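# Move boxes with free-spinning knobs into the red field

## Task

Some of the control boxes (at least one) have a knob whose end stops are broken, so it spins round endlessly; a healthy knob stops short of one full revolution. Place every broken box standing completely within the red field, and keep every healthy box on the table and entirely outside that field. All boxes must finish upright. Forcing a healthy knob past its end stop and breaking it means failure.

## Robot and tools

Robot and frame. There are two six-joint arms, left_arm and right_arm, each with a two-finger gripper. All positions use the scene frame: origin at table-top height halfway between the nominal arm bases, +x pointing forward over the table, +y toward left_arm, +z up. Arm names do not match image sides. Calibrated bases: left_arm at (-0.001, +0.331, 0) m with quat_wxyz (+1.000, 0, 0, -0.001); right_arm at (0, -0.247, +0.026) m with quat_wxyz (+1.000, 0, 0, +0.020). A camera stand is fixed to the floor behind the arms.

The row. Every motion command is built from rows of exactly 14 numbers, each between -1 and 1, covering both arms even when only one moves. Numbers 1-7 are left_arm: shoulder, elbow, waist, wrist pitch, wrist yaw, wrist roll, then opening. Numbers 8-14 are right_arm in the same order. The six joint numbers are offsets, not poses: they count from the Joint targets shown at the start of that action (or that move), never from the previous row, so sending the same offset twice moves the joint twice. Scale: 1.0 equals 2.224 rad for shoulder, elbow and waist, and 8.485 rad for the three wrist joints. The opening number is absolute: +1 fully open, -1 shut. Zero offsets hold an arm; to leave a gripper alone, resend its current command (a 0 there means half-open).

Joint ranges in rad: waist -2.618 to 3.054, shoulder 0.000 to 3.142, elbow 0.000 to 3.142, wrist pitch -1.571 to 1.571, wrist yaw -1.571 to 1.571, wrist roll -2.094 to 2.094. True ends may sit 0.059 rad either way. An action that pushes a joint more than 0.059 rad beyond its end (measured from the targets at that action's start) is rejected for both arms; if the first action of a call fails this, or any action is malformed, the whole call is rejected. A line "joint sent to its limit" means a joint was clipped at its real end.

Tools.
- execute_actions: actions is a list of actions; each action is a list of up to 15 rows, one per 1/30 s control step; a short list repeats its last row to fill 15 steps. cameras is a list of names, ["all"], [] or null; images come only with an empty actions list or when asked. Per step each joint's target may lead its measured angle by at most 0.339 rad (big joints) or 2.2 rad (wrist), and targets implying a gripper jump over 200 mm are scaled back, so big changes need several actions.
- move: target is one row or a list of up to 15 rows; every row's offsets count from the same starting Joint targets, not from the row before. speed is in rad/s for the joint with the longest way, 0.01 to 12.57, default 0.5 (one value or one per target). blend, in rad, rounds corners of a list; 0 stops at each. opening_speed is per second on the -1..+1 scale, at least 0.2; use it to close gently. grip_force is newtons per finger pad, 10 to 50, one value or one per arm; it persists, and lower values close slowly. blocking=false returns after about 0.5 s while the motion continues. Paths take at least 0.5 s and are cut off after 10 s; they do not avoid obstacles or the other arm, and grippers sweep curves. The move: line reports done, off_target, moving, held or fault, plus limits=held if steps were withheld.
- wait: seconds 0 to 10; arms keep their last command.
- stop: brakes a running move (needs some room).
- zoom_image: camera plus region [x0, y0, x1, y1] in pixels, at most 504 by 504, on the latest image of that camera.
- finished_scene: scene number (1 or 2); make no further call in that reply.

Reading results. end_effector_position (m) and end_effector_quat_wxyz are in the scene frame; the point lies between the pads about 1 cm behind the tips, fingers point along gripper +z and close along its y axis; expect errors of a few cm. Joint positions and Joint velocities list each arm's joints in row order, then the pad gap in m (0.094 is fully open). Joint targets is the base for your next offsets. grip_measured uses the opening scale; empty it reads slightly wide, gripping a hard part slightly narrow. grip_effort_nm is motor effort, negative when closing, not a pad force. Joint torques: positive toward larger angles; the first three wrap at ±28 N m. "joint command not followed" means the clearance check altered targets. Step readings list joint angles at some steps. MOTOR HOT appears at 75 °C; at 90 °C the arm folds and idles; at 100 °C it goes limp. Holding loads, stretching out, or pushing against things heats motors.

Cameras: cam_head_left, cam_head_right, cam_high, cam_low, cam_left_wrist, cam_right_wrist, each 672x504, with pinhole+radial calibrations supplied; fixed cameras may have shifted up to 2.3 degrees and 9 mm, and wrist views can lag while their arm moves.

Cautions. Test a knob by turning it slowly and stop at the first firm resistance; a healthy one stops before a full turn, and forcing it breaks it. Do not drop boxes, release them while moving, slam into the table or fixed things, or push hard. Keep the arms from touching each other and never close a gripper on the other arm's fingers. Avoid loading the wrist camera cables. Nothing may fall or be left off the table, and every box must end upright. To end a push, command targets back past the measured positions.

Each tool is called after ">>>" as name(argument=value, ...), one argument or row to a line, values as JSON.

## Session

>>> execute_actions(
  actions=[],
)

>>> zoom_image(
  camera="cam_high",
  region=[80, 190, 330, 390],
)

>>> zoom_image(
  camera="cam_high",
  region=[330, 190, 580, 390],
)

Scene clock: 0.00 s.
left_arm: end_effector_position=(+0.3980, +0.3025, +0.0937) grip_measured=+1.000 grip_effort_nm=n/a end_effector_quat_wxyz=(+0.575, +0.014, +0.816, +0.056) | right_arm: end_effector_position=(+0.3818, -0.2533, +0.1067) grip_measured=+1.000 grip_effort_nm=n/a end_effector_quat_wxyz=(+0.569, +0.060, +0.819, -0.043)
Joint names: [shoulder, elbow, waist, wrist pitch, wrist yaw, wrist roll]
Joint positions: left_arm=[1.557 0.398 -0.174 0.808 -0.242 0.027 0.094] | right_arm=[1.541 0.32 0.042 0.855 0.216 0.079 0.094]
Joint velocities: within noise
Joint torques (N m): no reading
Heat: left arm: 29 °C; right arm: 31 °C.
Joint targets: left_arm=[1.553 0.404 -0.174 0.803 -0.242 0.027] | right_arm=[1.537 0.325 0.042 0.851 0.215 0.080]
Tool commands: left_gripper/opening=+1.0 right_gripper/opening=+1.0
camera_calibration:
cam_left_wrist: T_world_to_cam=[[0.063329, -0.992245, -0.106954, 0.287569], [-0.693361, 0.0333362, -0.719819, 0.371583], [0.717802, 0.119743, -0.685873, -0.165264], [0, 0, 0, 1]] pos_world=[0.358057, 0.292741, 0.184879]
cam_right_wrist: T_world_to_cam=[[-0.160176, -0.987084, -0.00288704, -0.18816], [-0.712419, 0.117629, -0.691825, 0.410984], [0.68323, -0.108757, -0.722059, -0.123433], [0, 0, 0, 1]] pos_world=[0.346987, -0.247497, 0.19466]

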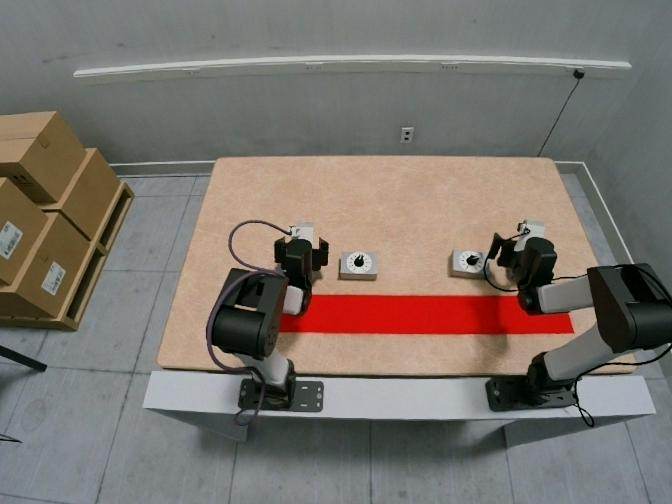

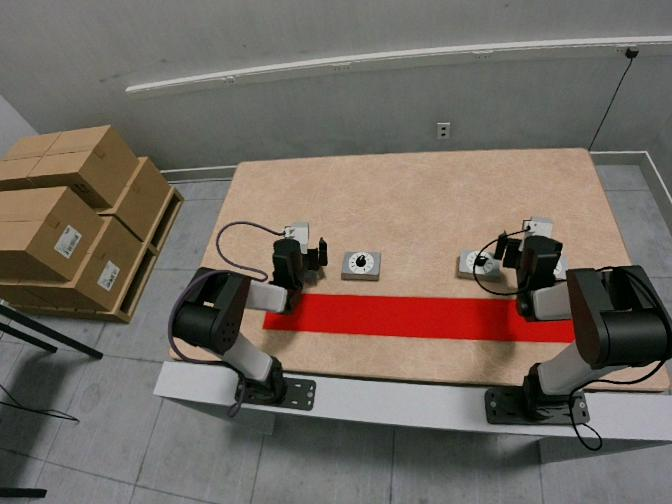

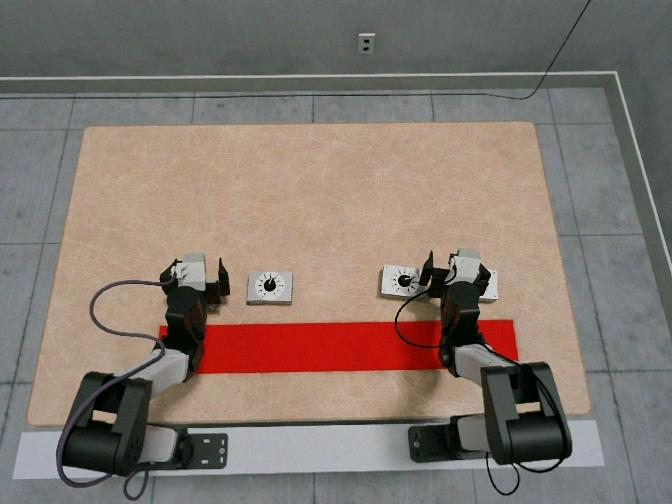

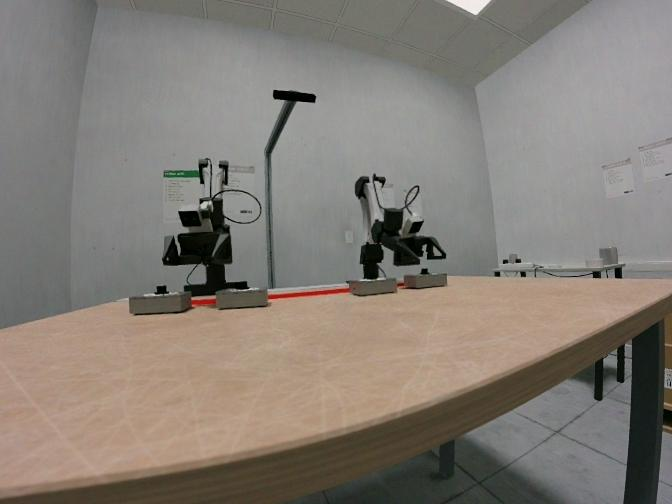

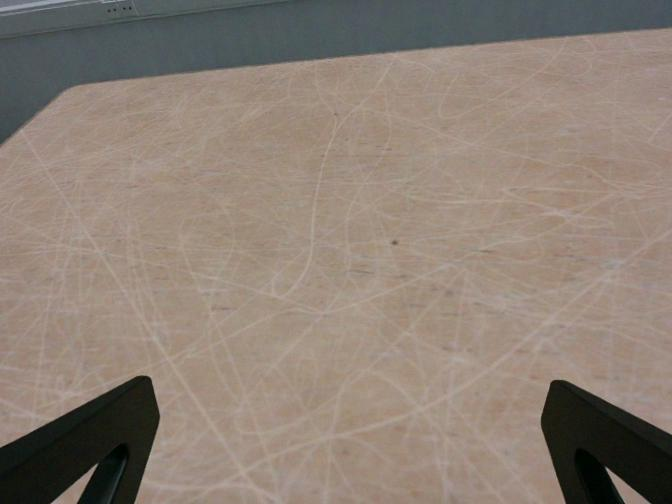

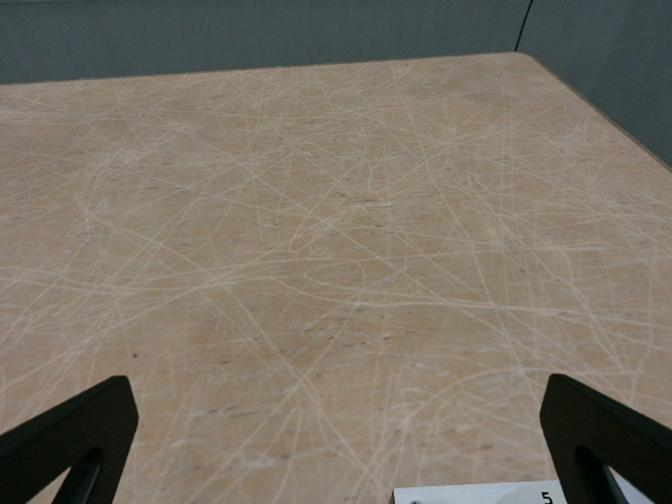

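Scaled by 2.016 from the camera's 672x504 image, which has a finer 960x720 frame.

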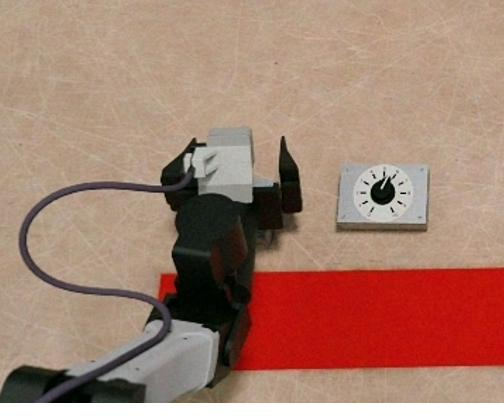

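Scaled by 2.016 from the camera's 672x504 image, which has a finer 960x720 frame.

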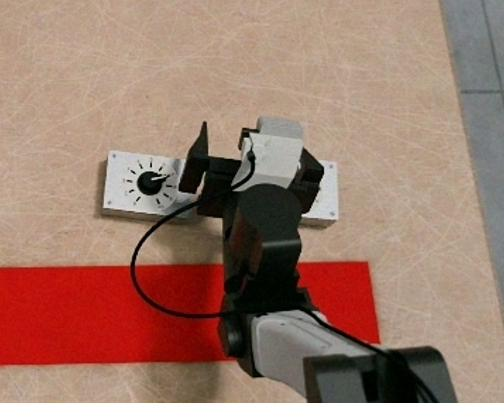

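>>> move(
  target=[
    [0, 0.2905, 0, -0.0828, 0.0285, -0.0032, 0.0, 0.006, 0.3035, 0, -0.0826, -0.0253, -0.05, 0.0],
    [0.2415, 0.6843, -0.1425, -0.2614, 0.0287, -0.0032, 0.0, 0.179, 0.5715, 0.0845, -0.2463, -0.0268, -0.1141, 0.0],
  ],
  blend=0.15,
  speed=1.0,
  cameras=["cam_left_wrist", "cam_right_wrist", "cam_high"],
)

>>> zoom_image(
  camera="cam_left_wrist",
  region=[190, 150, 490, 400],
)

>>> zoom_image(
  camera="cam_right_wrist",
  region=[190, 150, 490, 400],
)

>>> zoom_image(
  camera="cam_high",
  region=[150, 240, 310, 380],
)

>>> zoom_image(
  camera="cam_high",
  region=[370, 240, 530, 380],
)

Scene clock: 32.77 s.
left_arm: end_effector_position=(+0.3500, +0.1434, +0.1139) grip_measured=+0.002 grip_effort_nm=-0.12 end_effector_quat_wxyz=(-0.002, +0.250, +0.968, +0.002) | right_arm: end_effector_position=(+0.3474, -0.1535, +0.1113) grip_measured=+0.003 grip_effort_nm=-0.15 end_effector_quat_wxyz=(-0.003, -0.542, +0.840, -0.001)
Joint names: [shoulder, elbow, waist, wrist pitch, wrist yaw, wrist roll]
Joint positions: left_arm=[2.074 1.902 -0.491 -1.403 -0.002 0.012 0.047] | right_arm=[1.922 1.569 0.225 -1.224 0.003 -0.881 0.047]
Joint torques (N m): left_arm=[-9.87 7.82 -0.14 0.17 0.02 -0.18] | right_arm=[-7.79 9.2 0.27 0.28 -0.11 -0.11]
Heat: left arm: 30 °C; right arm: 33 °C.
Joint targets: left_arm=[2.090 1.926 -0.491 -1.415 0.001 0.000] | right_arm=[1.935 1.596 0.230 -1.239 -0.012 -0.889]
move: done
camera_calibration:
cam_left_wrist: T_world_to_cam=[[-0.477026, -0.878617, -0.0218796, 0.298058], [-0.804559, 0.426527, 0.41323, 0.211644], [-0.353739, 0.214725, -0.910364, 0.289137], [0, 0, 0, 1]] pos_world=[0.414741, 0.109522, 0.182284]
cam_right_wrist: T_world_to_cam=[[0.90717, -0.420692, 0.00779272, -0.380138], [-0.380852, -0.813105, 0.440241, -0.00622675], [-0.17887, -0.402341, -0.897846, 0.18825], [0, 0, 0, 1]] pos_world=[0.37615, -0.0892435, 0.174723]
Images, in order (width x height): cam_high 672x504, cam_left_wrist 672x504, cam_right_wrist 672x504.

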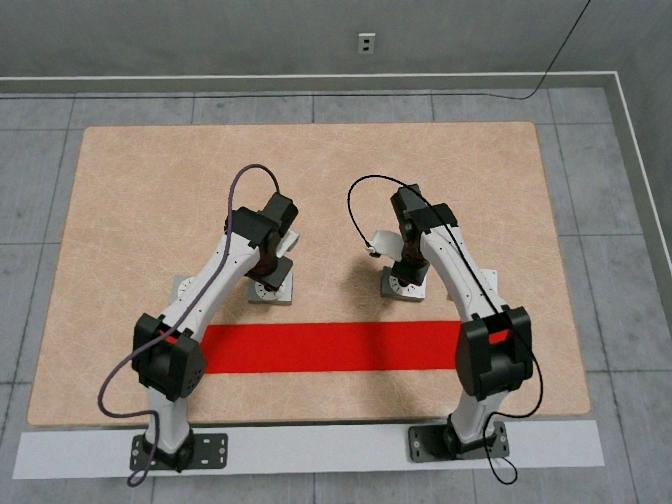

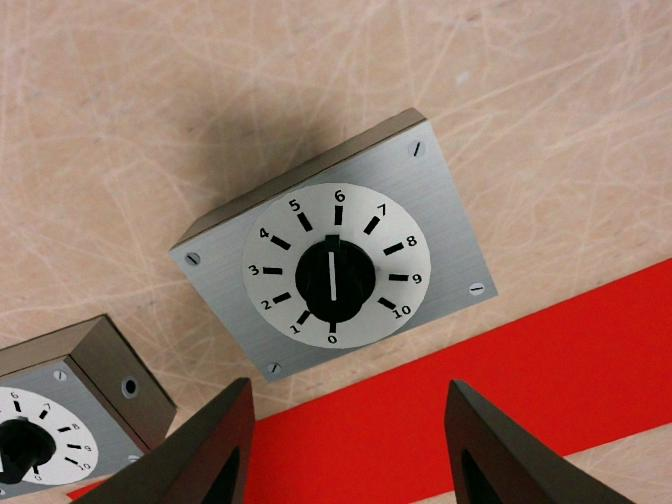

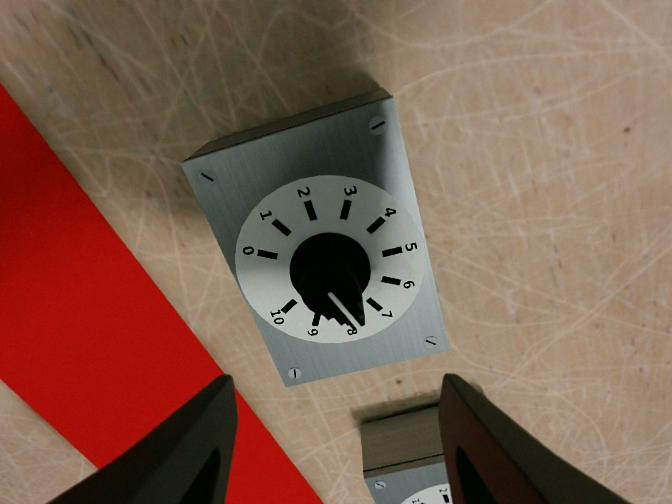

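Scaled by 1.680 from the camera's 672x504 image, which has a finer 960x720 frame.

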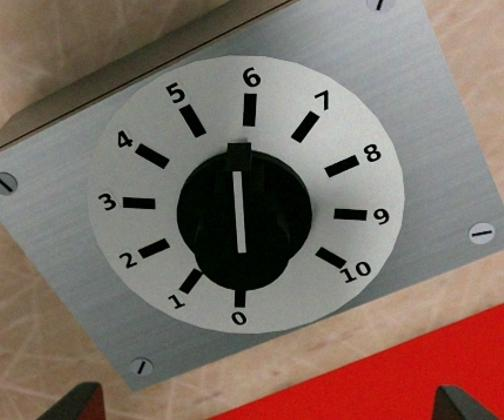

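Scaled by 1.680 from the camera's 672x504 image, which has a finer 960x720 frame.

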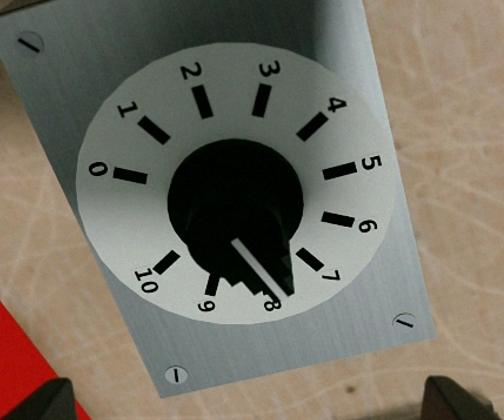

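Scaled by 3.150 from the camera's 672x504 image, which has a finer 960x720 frame.

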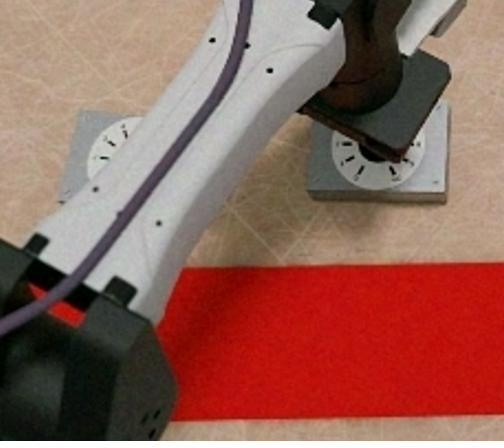

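Scaled by 3.150 from the camera's 672x504 image, which has a finer 960x720 frame.

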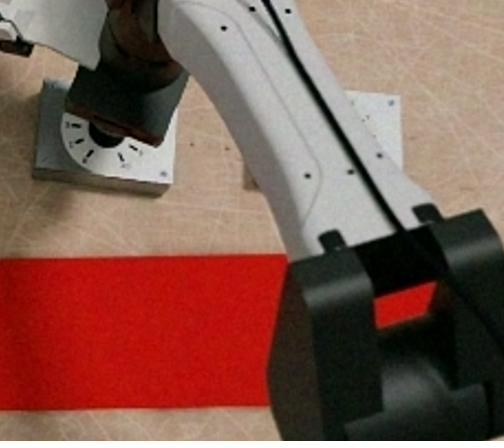

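>>> move(
  target=[
    [0, 0, 0.0063, 0, 0.0002, -0.0843, -0.2, 0, 0, -0.0005, 0, 0, -0.0206, -0.2],
    [0.0045, -0.1016, 0.0063, 0.0272, 0.0002, -0.0843, -0.2, 0.013, -0.0935, -0.0005, 0.0273, 0, -0.0206, -0.2],
    [0.0045, -0.1016, 0.0063, 0.0272, 0.0002, -0.0843, -0.7, 0.013, -0.0935, -0.0005, 0.0273, 0, -0.0206, -0.7],
    [0.0045, -0.1016, 0.0063, 0.0272, 0.0002, 0.2303, -0.7, 0.013, -0.0935, -0.0005, 0.0273, 0, 0.2075, -0.7],
  ],
  speed=[1.2, 0.5, 0.5, 1.2],
  blend=[0.03, 0, 0, 0],
  grip_force=[15, 15],
  cameras=["cam_left_wrist", "cam_right_wrist"],
)

Scene clock: 99.33 s.
left_arm: end_effector_position=(+0.3539, +0.1447, +0.0596) grip_measured=-0.573 grip_effort_nm=-0.42 end_effector_quat_wxyz=(+0.001, +0.935, +0.355, +0.000) | right_arm: end_effector_position=(+0.3442, -0.1519, +0.0575) grip_measured=-0.594 grip_effort_nm=-0.38 end_effector_quat_wxyz=(-0.006, +0.295, +0.955, +0.003)
Joint names: [shoulder, elbow, waist, wrist pitch, wrist yaw, wrist roll]
Joint positions: left_arm=[2.089 1.709 -0.481 -1.19 0.001 1.932 0.02] | right_arm=[1.956 1.399 0.225 -1.02 -0.011 0.863 0.019]
Joint torques (N m): left_arm=[-10.35 5.12 0.27 0.25 0.05 0.18] | right_arm=[-8.29 5.46 0.35 0.55 0.11 0.06]
Heat: left arm: 38 °C; right arm: 38 °C.
Joint targets: left_arm=[2.100 1.700 -0.477 -1.184 0.003 1.954] | right_arm=[1.964 1.388 0.229 -1.007 -0.012 0.872]
grip_force (N): 15, 15
move: done
camera_calibration:
cam_left_wrist: T_world_to_cam=[[-0.669606, 0.742438, -0.0203355, 0.133451], [0.67236, 0.61758, 0.408077, -0.313417], [0.315531, 0.259578, -0.912721, -0.0024347], [0, 0, 0, 1]] pos_world=[0.300857, 0.095113, 0.12839]
cam_right_wrist: T_world_to_cam=[[-0.571177, -0.820783, 0.00850632, 0.0718227], [-0.732565, 0.514407, 0.445795, 0.340056], [-0.370277, 0.248397, -0.895094, 0.304696], [0, 0, 0, 1]] pos_world=[0.402958, -0.191662, 0.120525]
Images, in order (width x height): cam_left_wrist 672x504, cam_right_wrist 672x504.

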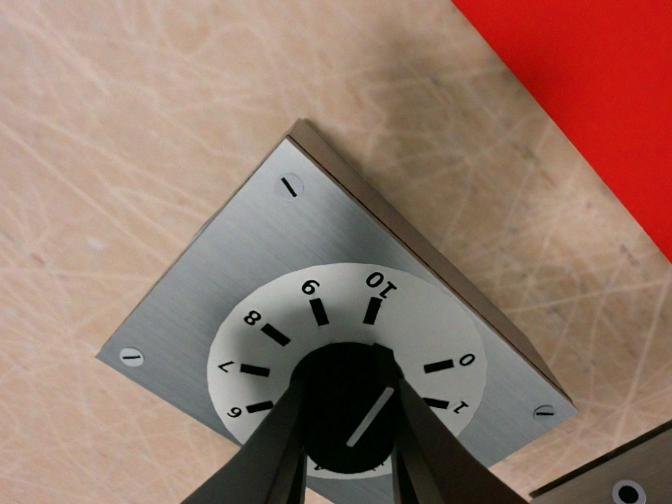

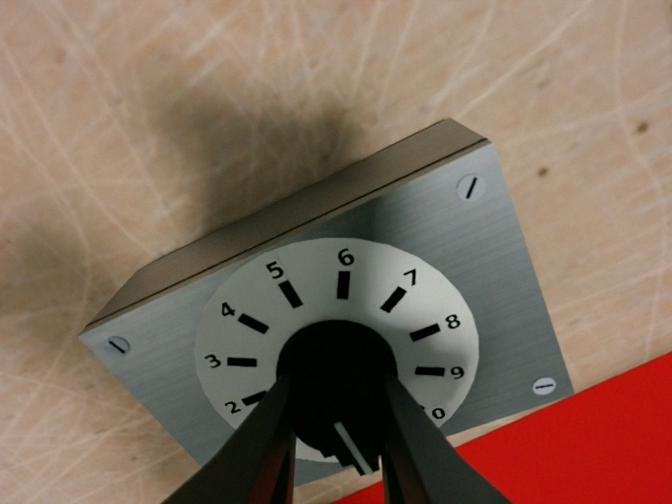

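>>> zoom_image(
  camera="cam_left_wrist",
  region=[190, 250, 510, 504],
)

>>> zoom_image(
  camera="cam_right_wrist",
  region=[180, 220, 500, 504],
)

Scaled by 1.575 from the camera's 672x504 image, which has a finer 960x720 frame.

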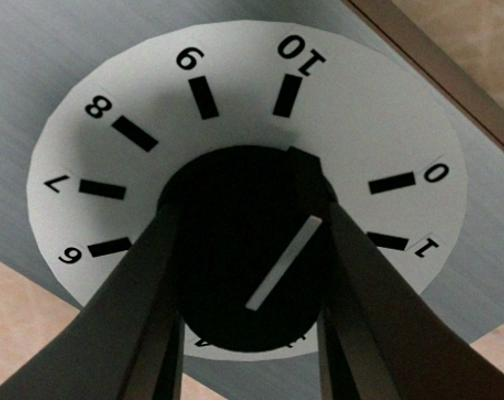

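Scaled by 1.575 from the camera's 672x504 image, which has a finer 960x720 frame.

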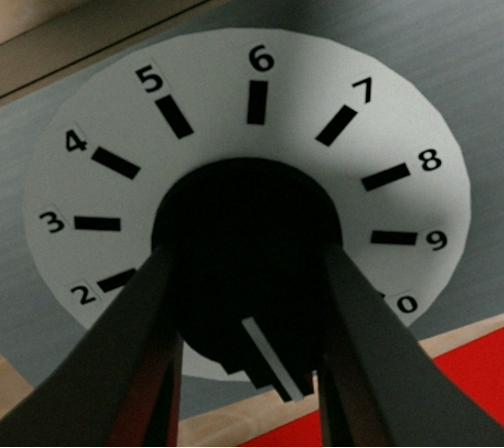

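>>> move(
  target=[
    [0, 0, 0, 0, 0, 0, -0.2, 0, 0, 0, 0, 0, 0, -0.7],
    [0, 0, 0, 0, 0, -0.3748, -0.2, 0, 0, 0, 0, 0, 0.1332, -0.7],
    [0, 0, 0, 0, 0, -0.3748, -0.7, 0, 0, 0, 0, 0, 0.1332, -0.7],
    [0, 0, 0, 0, 0, -0.2474, -0.7, 0, 0, 0, 0, 0, 0.1332, -0.7],
  ],
  speed=[1, 2, 0.5, 1.2],
  grip_force=[15, 15],
  cameras=["cam_left_wrist", "cam_right_wrist"],
)

>>> zoom_image(
  camera="cam_left_wrist",
  region=[190, 250, 510, 504],
)

>>> zoom_image(
  camera="cam_right_wrist",
  region=[180, 220, 500, 504],
)

Scene clock: 155.87 s.
left_arm: end_effector_position=(+0.3541, +0.1440, +0.0593) grip_measured=-0.586 grip_effort_nm=-0.42 end_effector_quat_wxyz=(-0.001, +0.159, +0.987, -0.005) | right_arm: end_effector_position=(+0.3458, -0.1509, +0.0575) grip_measured=-0.594 grip_effort_nm=-0.38 end_effector_quat_wxyz=(-0.006, +0.761, +0.649, +0.003)
Joint names: [shoulder, elbow, waist, wrist pitch, wrist yaw, wrist roll]
Joint positions: left_arm=[2.09 1.709 -0.48 -1.188 0.009 -0.162 0.019] | right_arm=[1.956 1.399 0.225 -1.012 -0.014 1.994 0.019]
Joint torques (N m): left_arm=[-10.5 5.2 0.1 0.32 -0.07 0.11] | right_arm=[-8.27 5.53 0.21 0.41 0.16 0.07]
Heat: left arm: 39 °C; right arm: 42 °C.
Joint targets: left_arm=[2.100 1.700 -0.477 -1.184 0.003 -0.145] | right_arm=[1.964 1.388 0.229 -1.007 -0.012 2.002]
grip_force (N): 15, 15
move: done
camera_calibration:
cam_left_wrist: T_world_to_cam=[[-0.306858, -0.951699, -0.0103431, 0.248858], [-0.869732, 0.275983, 0.409146, 0.282184], [-0.386529, 0.134546, -0.91241, 0.263992], [0, 0, 0, 1]] pos_world=[0.423829, 0.123441, 0.127989]
cam_right_wrist: T_world_to_cam=[[-0.985908, 0.166558, 0.015616, 0.365514], [0.155935, 0.881181, 0.446323, 0.0887619], [0.0605781, 0.442469, -0.894736, 0.185242], [0, 0, 0, 1]] pos_world=[0.3353, -0.221058, 0.120418]
Images, in order (width x height): cam_left_wrist 672x504, cam_right_wrist 672x504.

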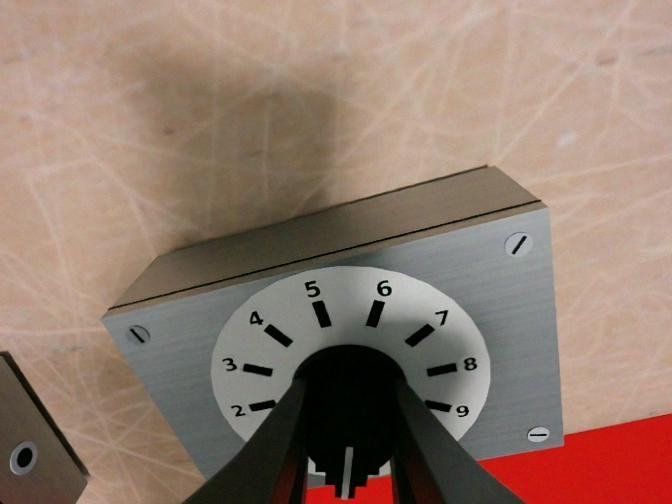

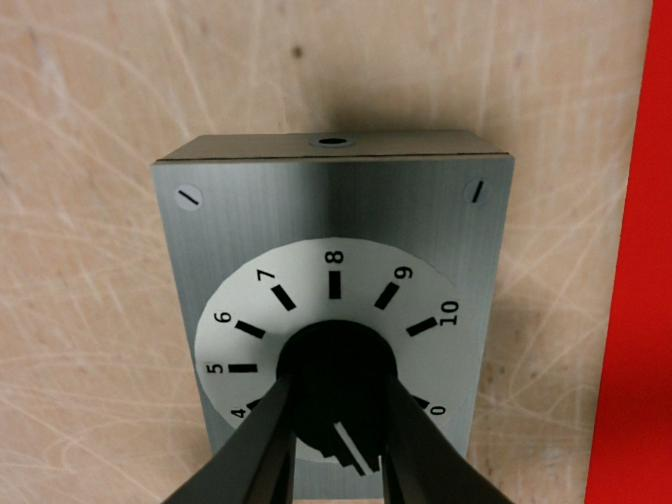

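Scaled by 1.575 from the camera's 672x504 image, which has a finer 960x720 frame.

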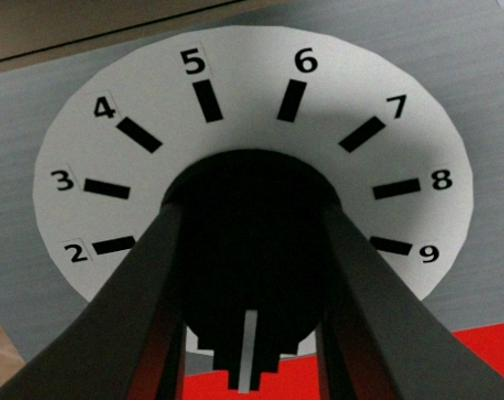

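Scaled by 1.575 from the camera's 672x504 image, which has a finer 960x720 frame.

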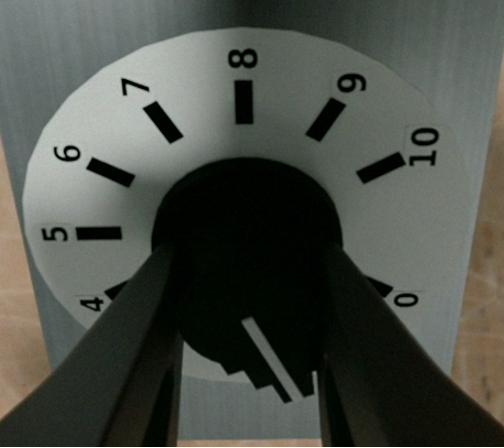

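>>> move(
  target=[
    [0, 0, 0, 0, 0, 0, -0.7, 0, 0, 0, 0, 0, 0, -0.2],
    [0, 0, 0, 0, 0, 0.2468, -0.7, 0, 0, 0, 0, 0, -0.3732, -0.2],
    [0, 0, 0, 0, 0, 0.2468, -0.7, 0, 0, 0, 0, 0, -0.3732, -0.7],
    [0, 0, 0, 0, 0, 0.2468, -0.7, 0, 0, 0, 0, 0, 0.0087, -0.7],
  ],
  speed=[1, 1.8, 0.5, 1.3],
  grip_force=[15, 15],
  cameras=["cam_left_wrist", "cam_right_wrist"],
)

>>> zoom_image(
  camera="cam_left_wrist",
  region=[190, 250, 510, 504],
)

>>> zoom_image(
  camera="cam_right_wrist",
  region=[180, 220, 500, 504],
)

Scene clock: 221.20 s.
left_arm: end_effector_position=(+0.3542, +0.1448, +0.0595) grip_measured=-0.586 grip_effort_nm=-0.42 end_effector_quat_wxyz=(+0.002, +0.934, +0.358, -0.001) | right_arm: end_effector_position=(+0.3456, -0.1523, +0.0575) grip_measured=-0.596 grip_effort_nm=-0.38 end_effector_quat_wxyz=(-0.003, +0.784, +0.621, +0.000)
Joint names: [shoulder, elbow, waist, wrist pitch, wrist yaw, wrist roll]
Joint positions: left_arm=[2.09 1.709 -0.48 -1.19 0.004 1.927 0.019] | right_arm=[1.956 1.399 0.225 -1.015 -0.006 2.067 0.019]
Joint torques (N m): left_arm=[-10.36 5.12 0.1 0.25 0.02 0.16] | right_arm=[-8.36 5.38 0.17 0.43 0.05 0.07]
Heat: left arm: 42 °C; right arm: 43 °C.
Joint targets: left_arm=[2.100 1.700 -0.477 -1.184 0.003 1.949] | right_arm=[1.964 1.388 0.229 -1.007 -0.012 2.076]
grip_force (N): 15, 15
move: done
camera_calibration:
cam_left_wrist: T_world_to_cam=[[-0.674436, 0.738013, -0.0217317, 0.135914], [0.668786, 0.623114, 0.40553, -0.312991], [0.312828, 0.25897, -0.913823, -0.00151904], [0, 0, 0, 1]] pos_world=[0.301464, 0.095116, 0.128493]
cam_right_wrist: T_world_to_cam=[[-0.97105, 0.238415, 0.0148473, 0.371467], [0.220564, 0.871007, 0.438974, 0.0665887], [0.091726, 0.429541, -0.898377, 0.17338], [0, 0, 0, 1]] pos_world=[0.330123, -0.221036, 0.121015]
Images, in order (width x height): cam_left_wrist 672x504, cam_right_wrist 672x504.

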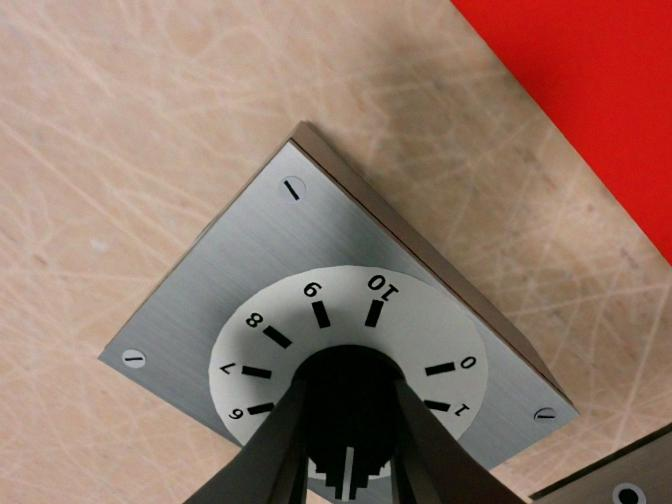

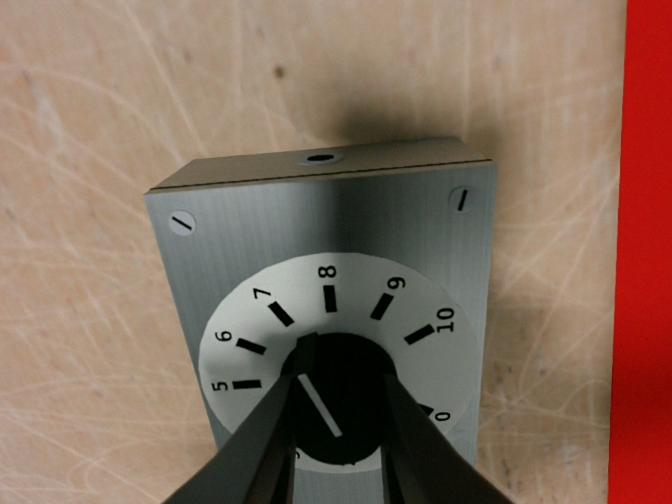

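Scaled by 1.575 from the camera's 672x504 image, which has a finer 960x720 frame.

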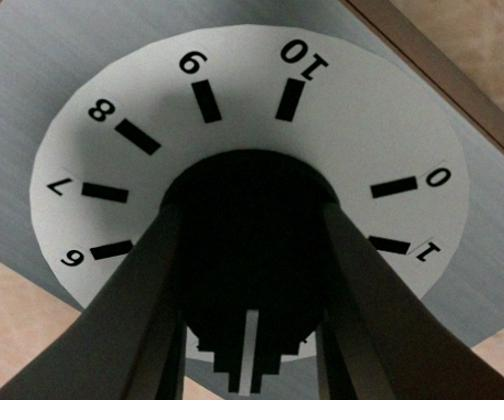

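Scaled by 1.575 from the camera's 672x504 image, which has a finer 960x720 frame.

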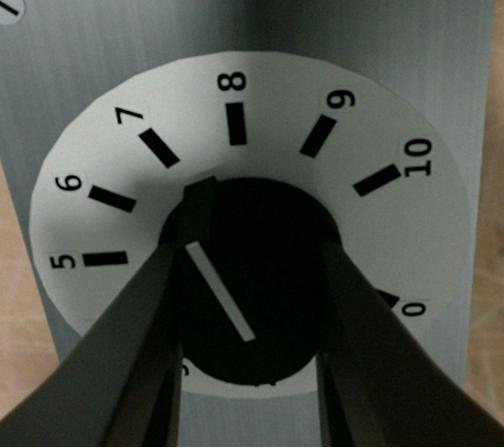

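>>> move(
  target=[
    [0, 0, 0, 0, 0, 0, -0.2, 0, 0, 0, 0, 0, 0, 1],
    [0, 0, 0, 0, 0, -0.3748, -0.2, 0.0184, -0.0297, 0, 0.0125, 0, -0.0137, 1],
    [0, 0, 0, 0, 0, -0.3748, -0.7, 0.0184, -0.0297, 0, 0.0125, 0, -0.0137, 0.3],
    [0, 0, 0, 0, 0, -0.2906, -0.7, -0.1036, -0.1634, 0.0321, 0.0178, 0, -0.0137, 0.3],
    [0, 0, 0, 0, 0, -0.2064, -0.7, -0.2117, -0.2788, 0.0809, 0.0197, 0, -0.0052, 0.3],
    [0, 0, 0, 0, 0, -0.2064, -0.7, -0.1938, -0.2855, 0.0809, 0.0243, 0, -0.0052, 0.3],
  ],
  speed=[1, 1.8, 0.5, 0.6, 0.6, 0.4],
  blend=[0, 0, 0, 0.05, 0.01, 0],
  grip_force=[15, 50],
  cameras=["cam_left_wrist", "cam_right_wrist", "cam_high"],
)

>>> zoom_image(
  camera="cam_left_wrist",
  region=[190, 250, 510, 504],
)

Scene clock: 278.83 s.
left_arm: end_effector_position=(+0.3531, +0.1441, +0.0591) grip_measured=-0.586 grip_effort_nm=-0.42 end_effector_quat_wxyz=(-0.002, +0.324, +0.946, -0.005) | right_arm: end_effector_position=(+0.1996, -0.1526, +0.0290) grip_measured=+0.477 grip_effort_nm=-1.03 end_effector_quat_wxyz=(-0.004, +0.711, +0.704, -0.011)
Joint names: [shoulder, elbow, waist, wrist pitch, wrist yaw, wrist roll]
Joint positions: left_arm=[2.09 1.708 -0.48 -1.191 0.011 0.18 0.019] | right_arm=[1.527 0.762 0.403 -0.829 0 2.023 0.069]
Joint torques (N m): left_arm=[-10.5 5.26 0.12 0.34 -0.07 0.09] | right_arm=[-4.15 5.04 0.49 0.6 0.01 0.06]
Heat: left arm: 43 °C; right arm: 43 °C.
Joint targets: left_arm=[2.099 1.700 -0.477 -1.184 0.003 0.198] | right_arm=[1.533 0.753 0.409 -0.801 -0.012 2.032]
grip_force (N): 15, 50
move: done
camera_calibration:
cam_left_wrist: T_world_to_cam=[[-0.607836, -0.794018, -0.00843619, 0.332209], [-0.726628, 0.551901, 0.409166, 0.191206], [-0.320229, 0.254836, -0.912421, 0.222618], [0, 0, 0, 1]] pos_world=[0.412153, 0.101522, 0.127689]
cam_right_wrist: T_world_to_cam=[[-0.99933, 0.0193556, 0.0310735, 0.202003], [0.0307484, 0.904433, 0.425505, 0.154913], [-0.019868, 0.426176, -0.904422, 0.183192], [0, 0, 0, 1]] pos_world=[0.200744, -0.22209, 0.0934903]
Images, in order (width x height): cam_high 672x504, cam_left_wrist 672x504, cam_right_wrist 672x504.

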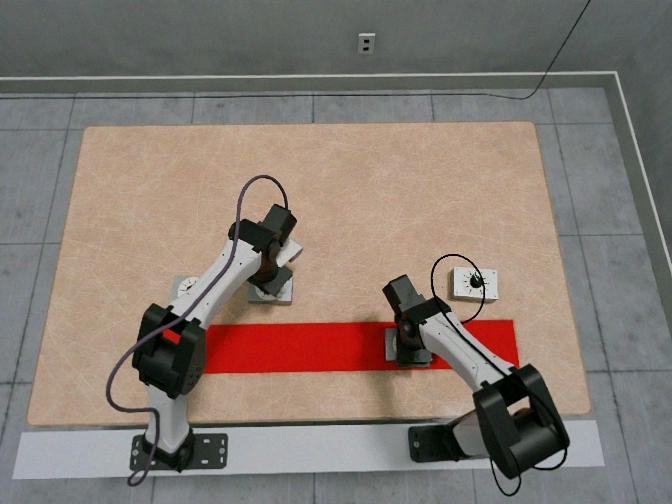

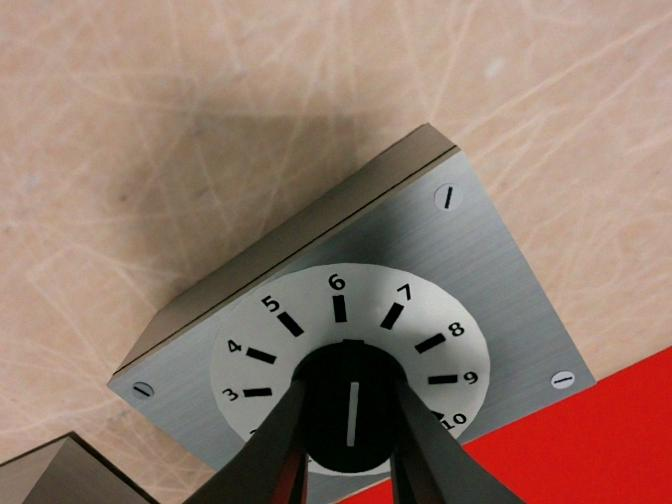

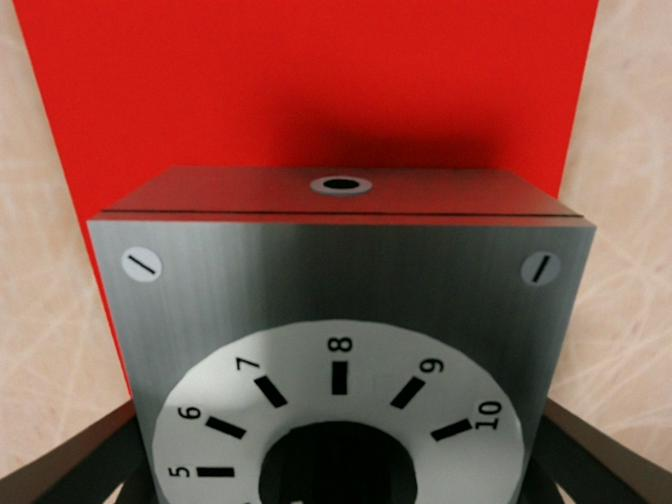

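Scaled by 1.575 from the camera's 672x504 image, which has a finer 960x720 frame.

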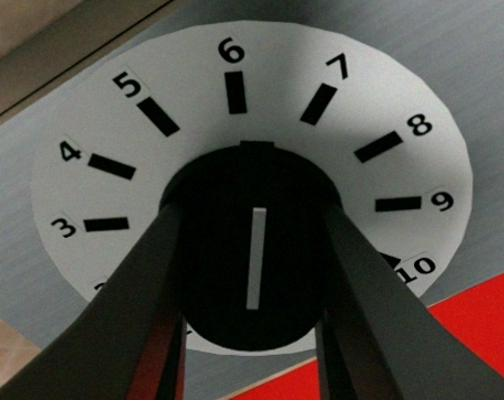

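>>> move(
  target=[
    [0, 0, 0, 0, 0, 0, 1, 0, 0, 0, 0, 0, 0, 1],
    [0, 0, 0, 0, 0, 0.1123, 1, -0.0656, 0.1039, 0, -0.0432, 0, 0, 1],
    [0.0117, -0.0371, -0.001, 0.0127, -0.0011, 0.1123, 1, 0.1551, 0.3449, -0.2932, -0.0494, 0, -0.2395, 1],
    [0.0117, -0.0371, -0.001, 0.0127, -0.0011, 0.1123, 0.3, 0.1551, 0.3449, -0.2932, -0.0494, 0, -0.2395, 0.0],
    [-0.0988, -0.1694, -0.0439, 0.0206, -0.0011, 0.0942, 0.3, 0.1551, 0.3449, -0.2932, -0.0494, 0, -0.2395, 0.0],
    [-0.1905, -0.2836, -0.1026, 0.0266, -0.0011, 0.0768, 0.3, 0.1551, 0.3449, -0.2932, -0.0494, 0, -0.2395, 0.0],
    [-0.175, -0.2895, -0.1026, 0.0303, -0.0011, 0.0768, 0.3, 0.1551, 0.3449, -0.2932, -0.0494, 0, -0.2395, 0.0],
  ],
  speed=[1, 1.0, 1.4, 0.5, 0.6, 0.6, 0.4],
  blend=[0, 0.05, 0, 0, 0.05, 0.01, 0],
  grip_force=[50, 50],
  cameras=["cam_left_wrist", "cam_right_wrist", "cam_high"],
)

>>> zoom_image(
  camera="cam_right_wrist",
  region=[190, 150, 490, 400],
)

>>> zoom_image(
  camera="cam_high",
  region=[150, 240, 310, 380],
)

Scene clock: 331.60 s.
left_arm: end_effector_position=(+0.2132, +0.1512, +0.0293) grip_measured=+0.495 grip_effort_nm=-1.07 end_effector_quat_wxyz=(-0.020, +0.707, +0.707, +0.003) | right_arm: end_effector_position=(+0.3378, -0.3155, +0.1111) grip_measured=+0.003 grip_effort_nm=-0.16 end_effector_quat_wxyz=(-0.004, +0.104, +0.995, +0.002)
Joint names: [shoulder, elbow, waist, wrist pitch, wrist yaw, wrist roll]
Joint positions: left_arm=[1.71 1.072 -0.702 -0.972 -0.009 0.866 0.07] | right_arm=[1.866 1.494 -0.241 -1.207 -0.003 0.006 0.047]
Joint torques (N m): left_arm=[-7.46 4.16 -0.29 0.64 0.03 -0.22] | right_arm=[-7.34 9.22 -0.35 0.31 -0.01 -0.08]
Heat: left arm: 45 °C; right arm: 37 °C.
Joint targets: left_arm=[1.710 1.056 -0.705 -0.927 -0.006 0.849] | right_arm=[1.878 1.520 -0.244 -1.220 -0.012 0.000]
move: off_target (left_arm); left_arm: the wrist pitch is farthest, 0.045 rad from its target
camera_calibration:
cam_left_wrist: T_world_to_cam=[[-0.999957, -0.00798508, 0.00471953, 0.216876], [-0.00510877, 0.898815, 0.438299, -0.109369], [-0.00774183, 0.438256, -0.898817, 0.0541151], [0, 0, 0, 1]] pos_world=[0.216727, 0.0763184, 0.0955526]
cam_right_wrist: T_world_to_cam=[[-0.214892, -0.976613, 0.00698904, -0.235852], [-0.875506, 0.195806, 0.441758, 0.343773], [-0.432795, 0.0888114, -0.897107, 0.361875], [0, 0, 0, 1]] pos_world=[0.40691, -0.329787, 0.174424]
Images, in order (width x height): cam_high 672x504, cam_left_wrist 672x504, cam_right_wrist 672x504.

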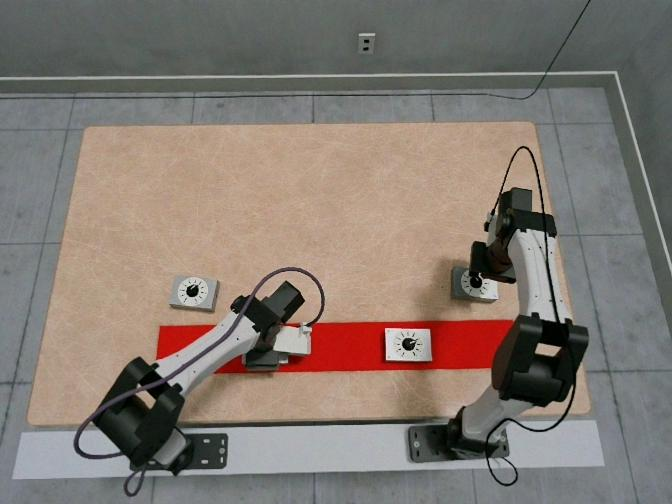

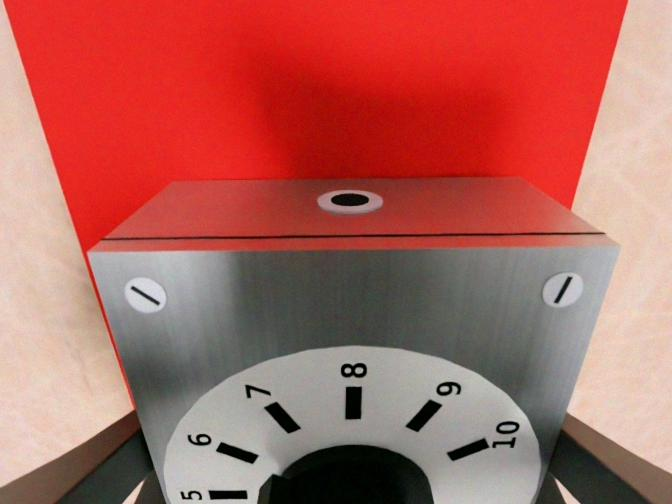

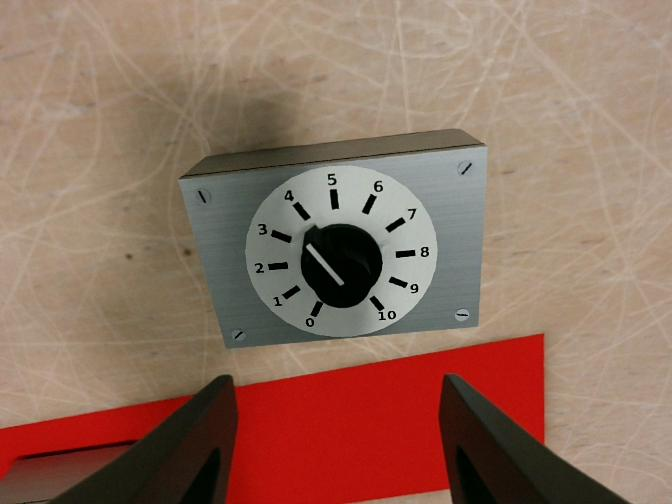

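Scaled by 1.680 from the camera's 672x504 image, which has a finer 960x720 frame.

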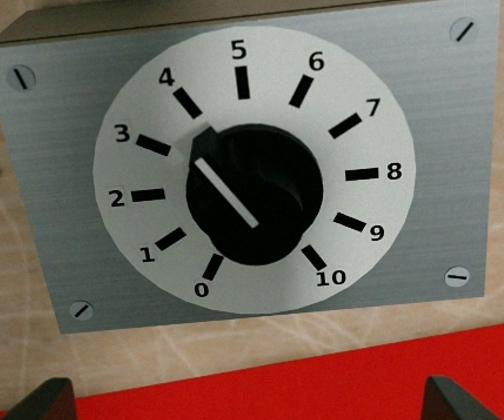

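Scaled by 3.150 from the camera's 672x504 image, which has a finer 960x720 frame.

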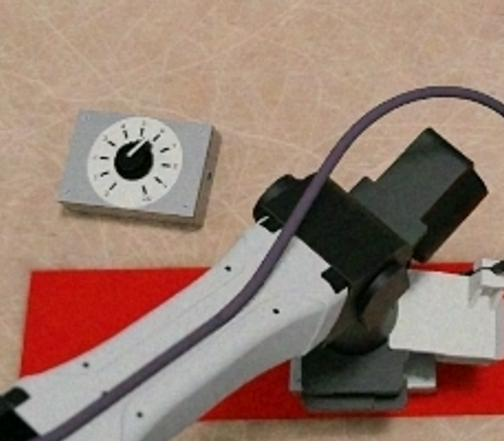

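>>> move(
  target=[
    [0, 0, 0, 0, 0, 0, 1, 0, 0, 0, 0, 0, 0.218, -0.2],
    [-0.0488, 0.1119, 0, -0.0409, 0, 0, 1, 0.0247, -0.0791, 0, 0.0265, 0, 0.218, -0.2],
    [0.0867, 0.2729, 0.3111, -0.0483, 0.0011, -0.3077, 1, 0.0247, -0.0791, 0, 0.0265, 0, 0.218, -0.7],
    [0.0867, 0.2729, 0.3111, -0.0483, 0.0011, -0.3077, 0.0, 0.0247, -0.0791, 0, 0.0265, 0, -0.0821, -0.7],
  ],
  speed=[1.5, 0.6, 1.4, 1.2],
  blend=[0, 0, 0, 0],
  grip_force=[50, 15],
  cameras=["cam_left_wrist", "cam_right_wrist"],
)

>>> zoom_image(
  camera="cam_left_wrist",
  region=[190, 150, 490, 400],
)

>>> zoom_image(
  camera="cam_right_wrist",
  region=[180, 220, 500, 504],
)

Scene clock: 382.70 s.
left_arm: end_effector_position=(+0.3535, +0.3252, +0.1143) grip_measured=+0.999 grip_effort_nm=0.01 end_effector_quat_wxyz=(+0.001, +0.760, -0.649, +0.000) | right_arm: end_effector_position=(+0.3425, -0.3165, +0.0584) grip_measured=-0.568 grip_effort_nm=-0.38 end_effector_quat_wxyz=(-0.001, +0.661, +0.750, +0.001)
Joint names: [shoulder, elbow, waist, wrist pitch, wrist yaw, wrist roll]
Joint positions: left_arm=[1.888 1.64 -0.015 -1.324 0.001 -1.744 0.094] | right_arm=[1.923 1.356 -0.241 -1.005 -0.003 1.243 0.02]
Joint torques (N m): left_arm=[-8.31 7.69 0.03 0.06 -0.05 -0.23] | right_arm=[-7.82 5.41 -0.4 0.51 0.05 -0.11]
Heat: left arm: 41 °C; right arm: 41 °C.
Joint targets: left_arm=[1.903 1.663 -0.013 -1.337 0.003 -1.762] | right_arm=[1.933 1.344 -0.244 -0.996 -0.012 1.235]
Tool commands: left_gripper/opening=+1.0 right_gripper/opening=-0.7
grip_force (N): 50, 15
move: off_target (right_arm; path cut at 10 s); path passed 3 of 4 targets; target 4's new numbers were not sent; right_arm: the wrist roll is farthest, 1.940 rad from its target
camera_calibration:
cam_left_wrist: T_world_to_cam=[[0.986258, 0.163911, -0.0206922, -0.396933], [0.157923, -0.898533, 0.40951, 0.227746], [0.0485304, -0.40715, -0.912071, 0.31189], [0, 0, 0, 1]] pos_world=[0.340376, 0.396685, 0.182988]
cam_right_wrist: T_world_to_cam=[[-0.993057, -0.117167, 0.0104595, 0.302893], [-0.100788, 0.893331, 0.437951, 0.326993], [-0.0606572, 0.433856, -0.898938, 0.298567], [0, 0, 0, 1]] pos_world=[0.351857, -0.386159, 0.122019]
Images, in order (width x height): cam_left_wrist 672x504, cam_right_wrist 672x504.

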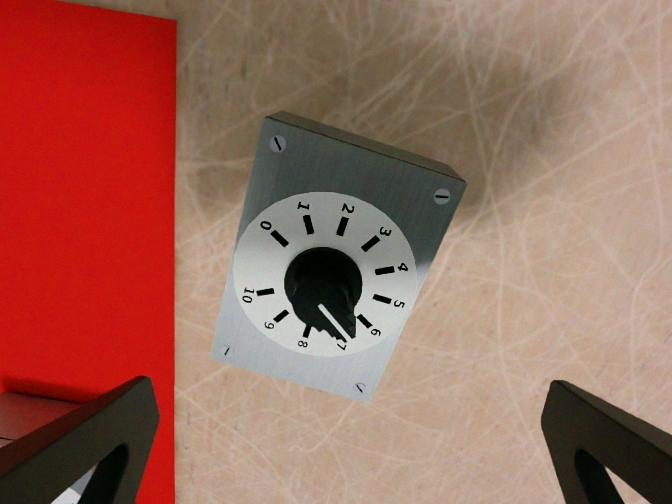

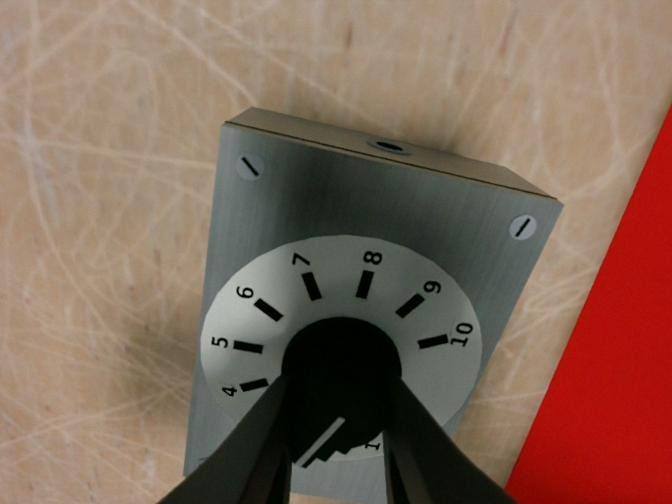

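Scaled by 1.680 from the camera's 672x504 image, which has a finer 960x720 frame.

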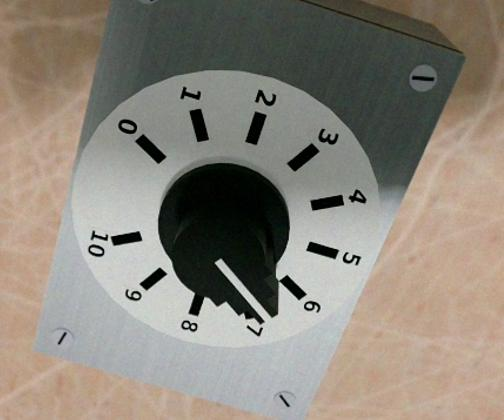

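Scaled by 1.575 from the camera's 672x504 image, which has a finer 960x720 frame.

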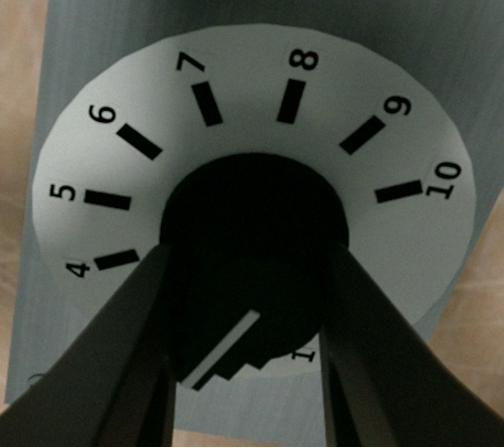

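>>> move(
  target=[
    [0, 0, -0.0052, 0, 0, -0.0103, -0.2, 0, 0, 0, 0, 0, -0.0759, -0.7],
    [-0.0157, -0.114, -0.0052, 0.0283, 0, -0.0103, -0.2, 0, 0, 0, 0, 0, -0.2277, -0.7],
  ],
  speed=[1.2, 1.2],
  blend=[0.03, 0],
  grip_force=[50, 15],
  cameras=["cam_right_wrist"],
)

>>> zoom_image(
  camera="cam_right_wrist",
  region=[180, 220, 500, 504],
)

Scene clock: 408.63 s.
left_arm: end_effector_position=(+0.3463, +0.3236, +0.0590) grip_measured=-0.198 grip_effort_nm=-0.13 end_effector_quat_wxyz=(+0.001, +0.787, -0.617, -0.001) | right_arm: end_effector_position=(+0.3414, -0.3166, +0.0584) grip_measured=-0.572 grip_effort_nm=-0.38 end_effector_quat_wxyz=(-0.002, -0.237, +0.971, +0.002)
Joint names: [shoulder, elbow, waist, wrist pitch, wrist yaw, wrist roll]
Joint positions: left_arm=[1.888 1.419 -0.019 -1.105 0.001 -1.832 0.038] | right_arm=[1.923 1.356 -0.241 -1.009 -0.003 -0.681 0.02]
Joint torques (N m): left_arm=[-11.15 4.98 -0.5 0.28 -0.05 -0.23] | right_arm=[-7.73 5.39 -0.34 0.6 -0.06 -0.21]
Heat: left arm: 41 °C; right arm: 43 °C.
Joint targets: left_arm=[1.868 1.409 -0.024 -1.096 0.003 -1.849] | right_arm=[1.933 1.344 -0.243 -0.995 -0.012 -0.697]
grip_force (N): 50, 15
move: done
camera_calibration:
cam_right_wrist: T_world_to_cam=[[0.452621, -0.89169, 0.00475539, -0.436686], [-0.80293, -0.405236, 0.437135, 0.15572], [-0.387861, -0.201675, -0.899384, 0.209052], [0, 0, 0, 1]] pos_world=[0.403769, -0.284125, 0.122024]
Images, in order (width x height): cam_right_wrist 672x504.

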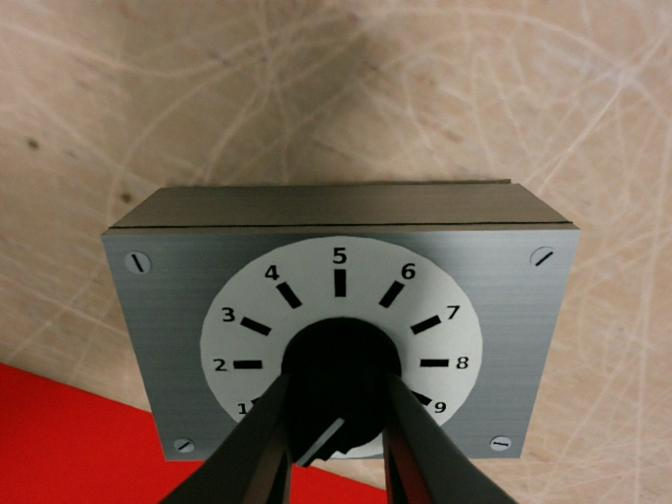

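Scaled by 1.575 from the camera's 672x504 image, which has a finer 960x720 frame.

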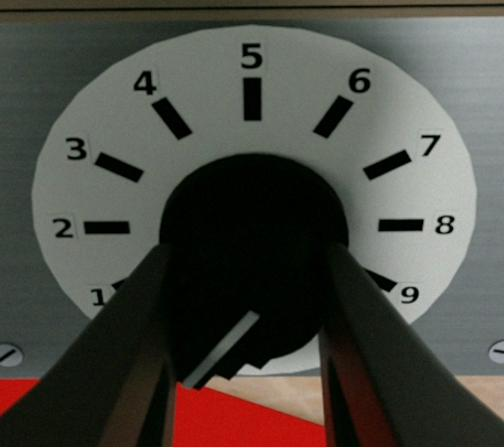

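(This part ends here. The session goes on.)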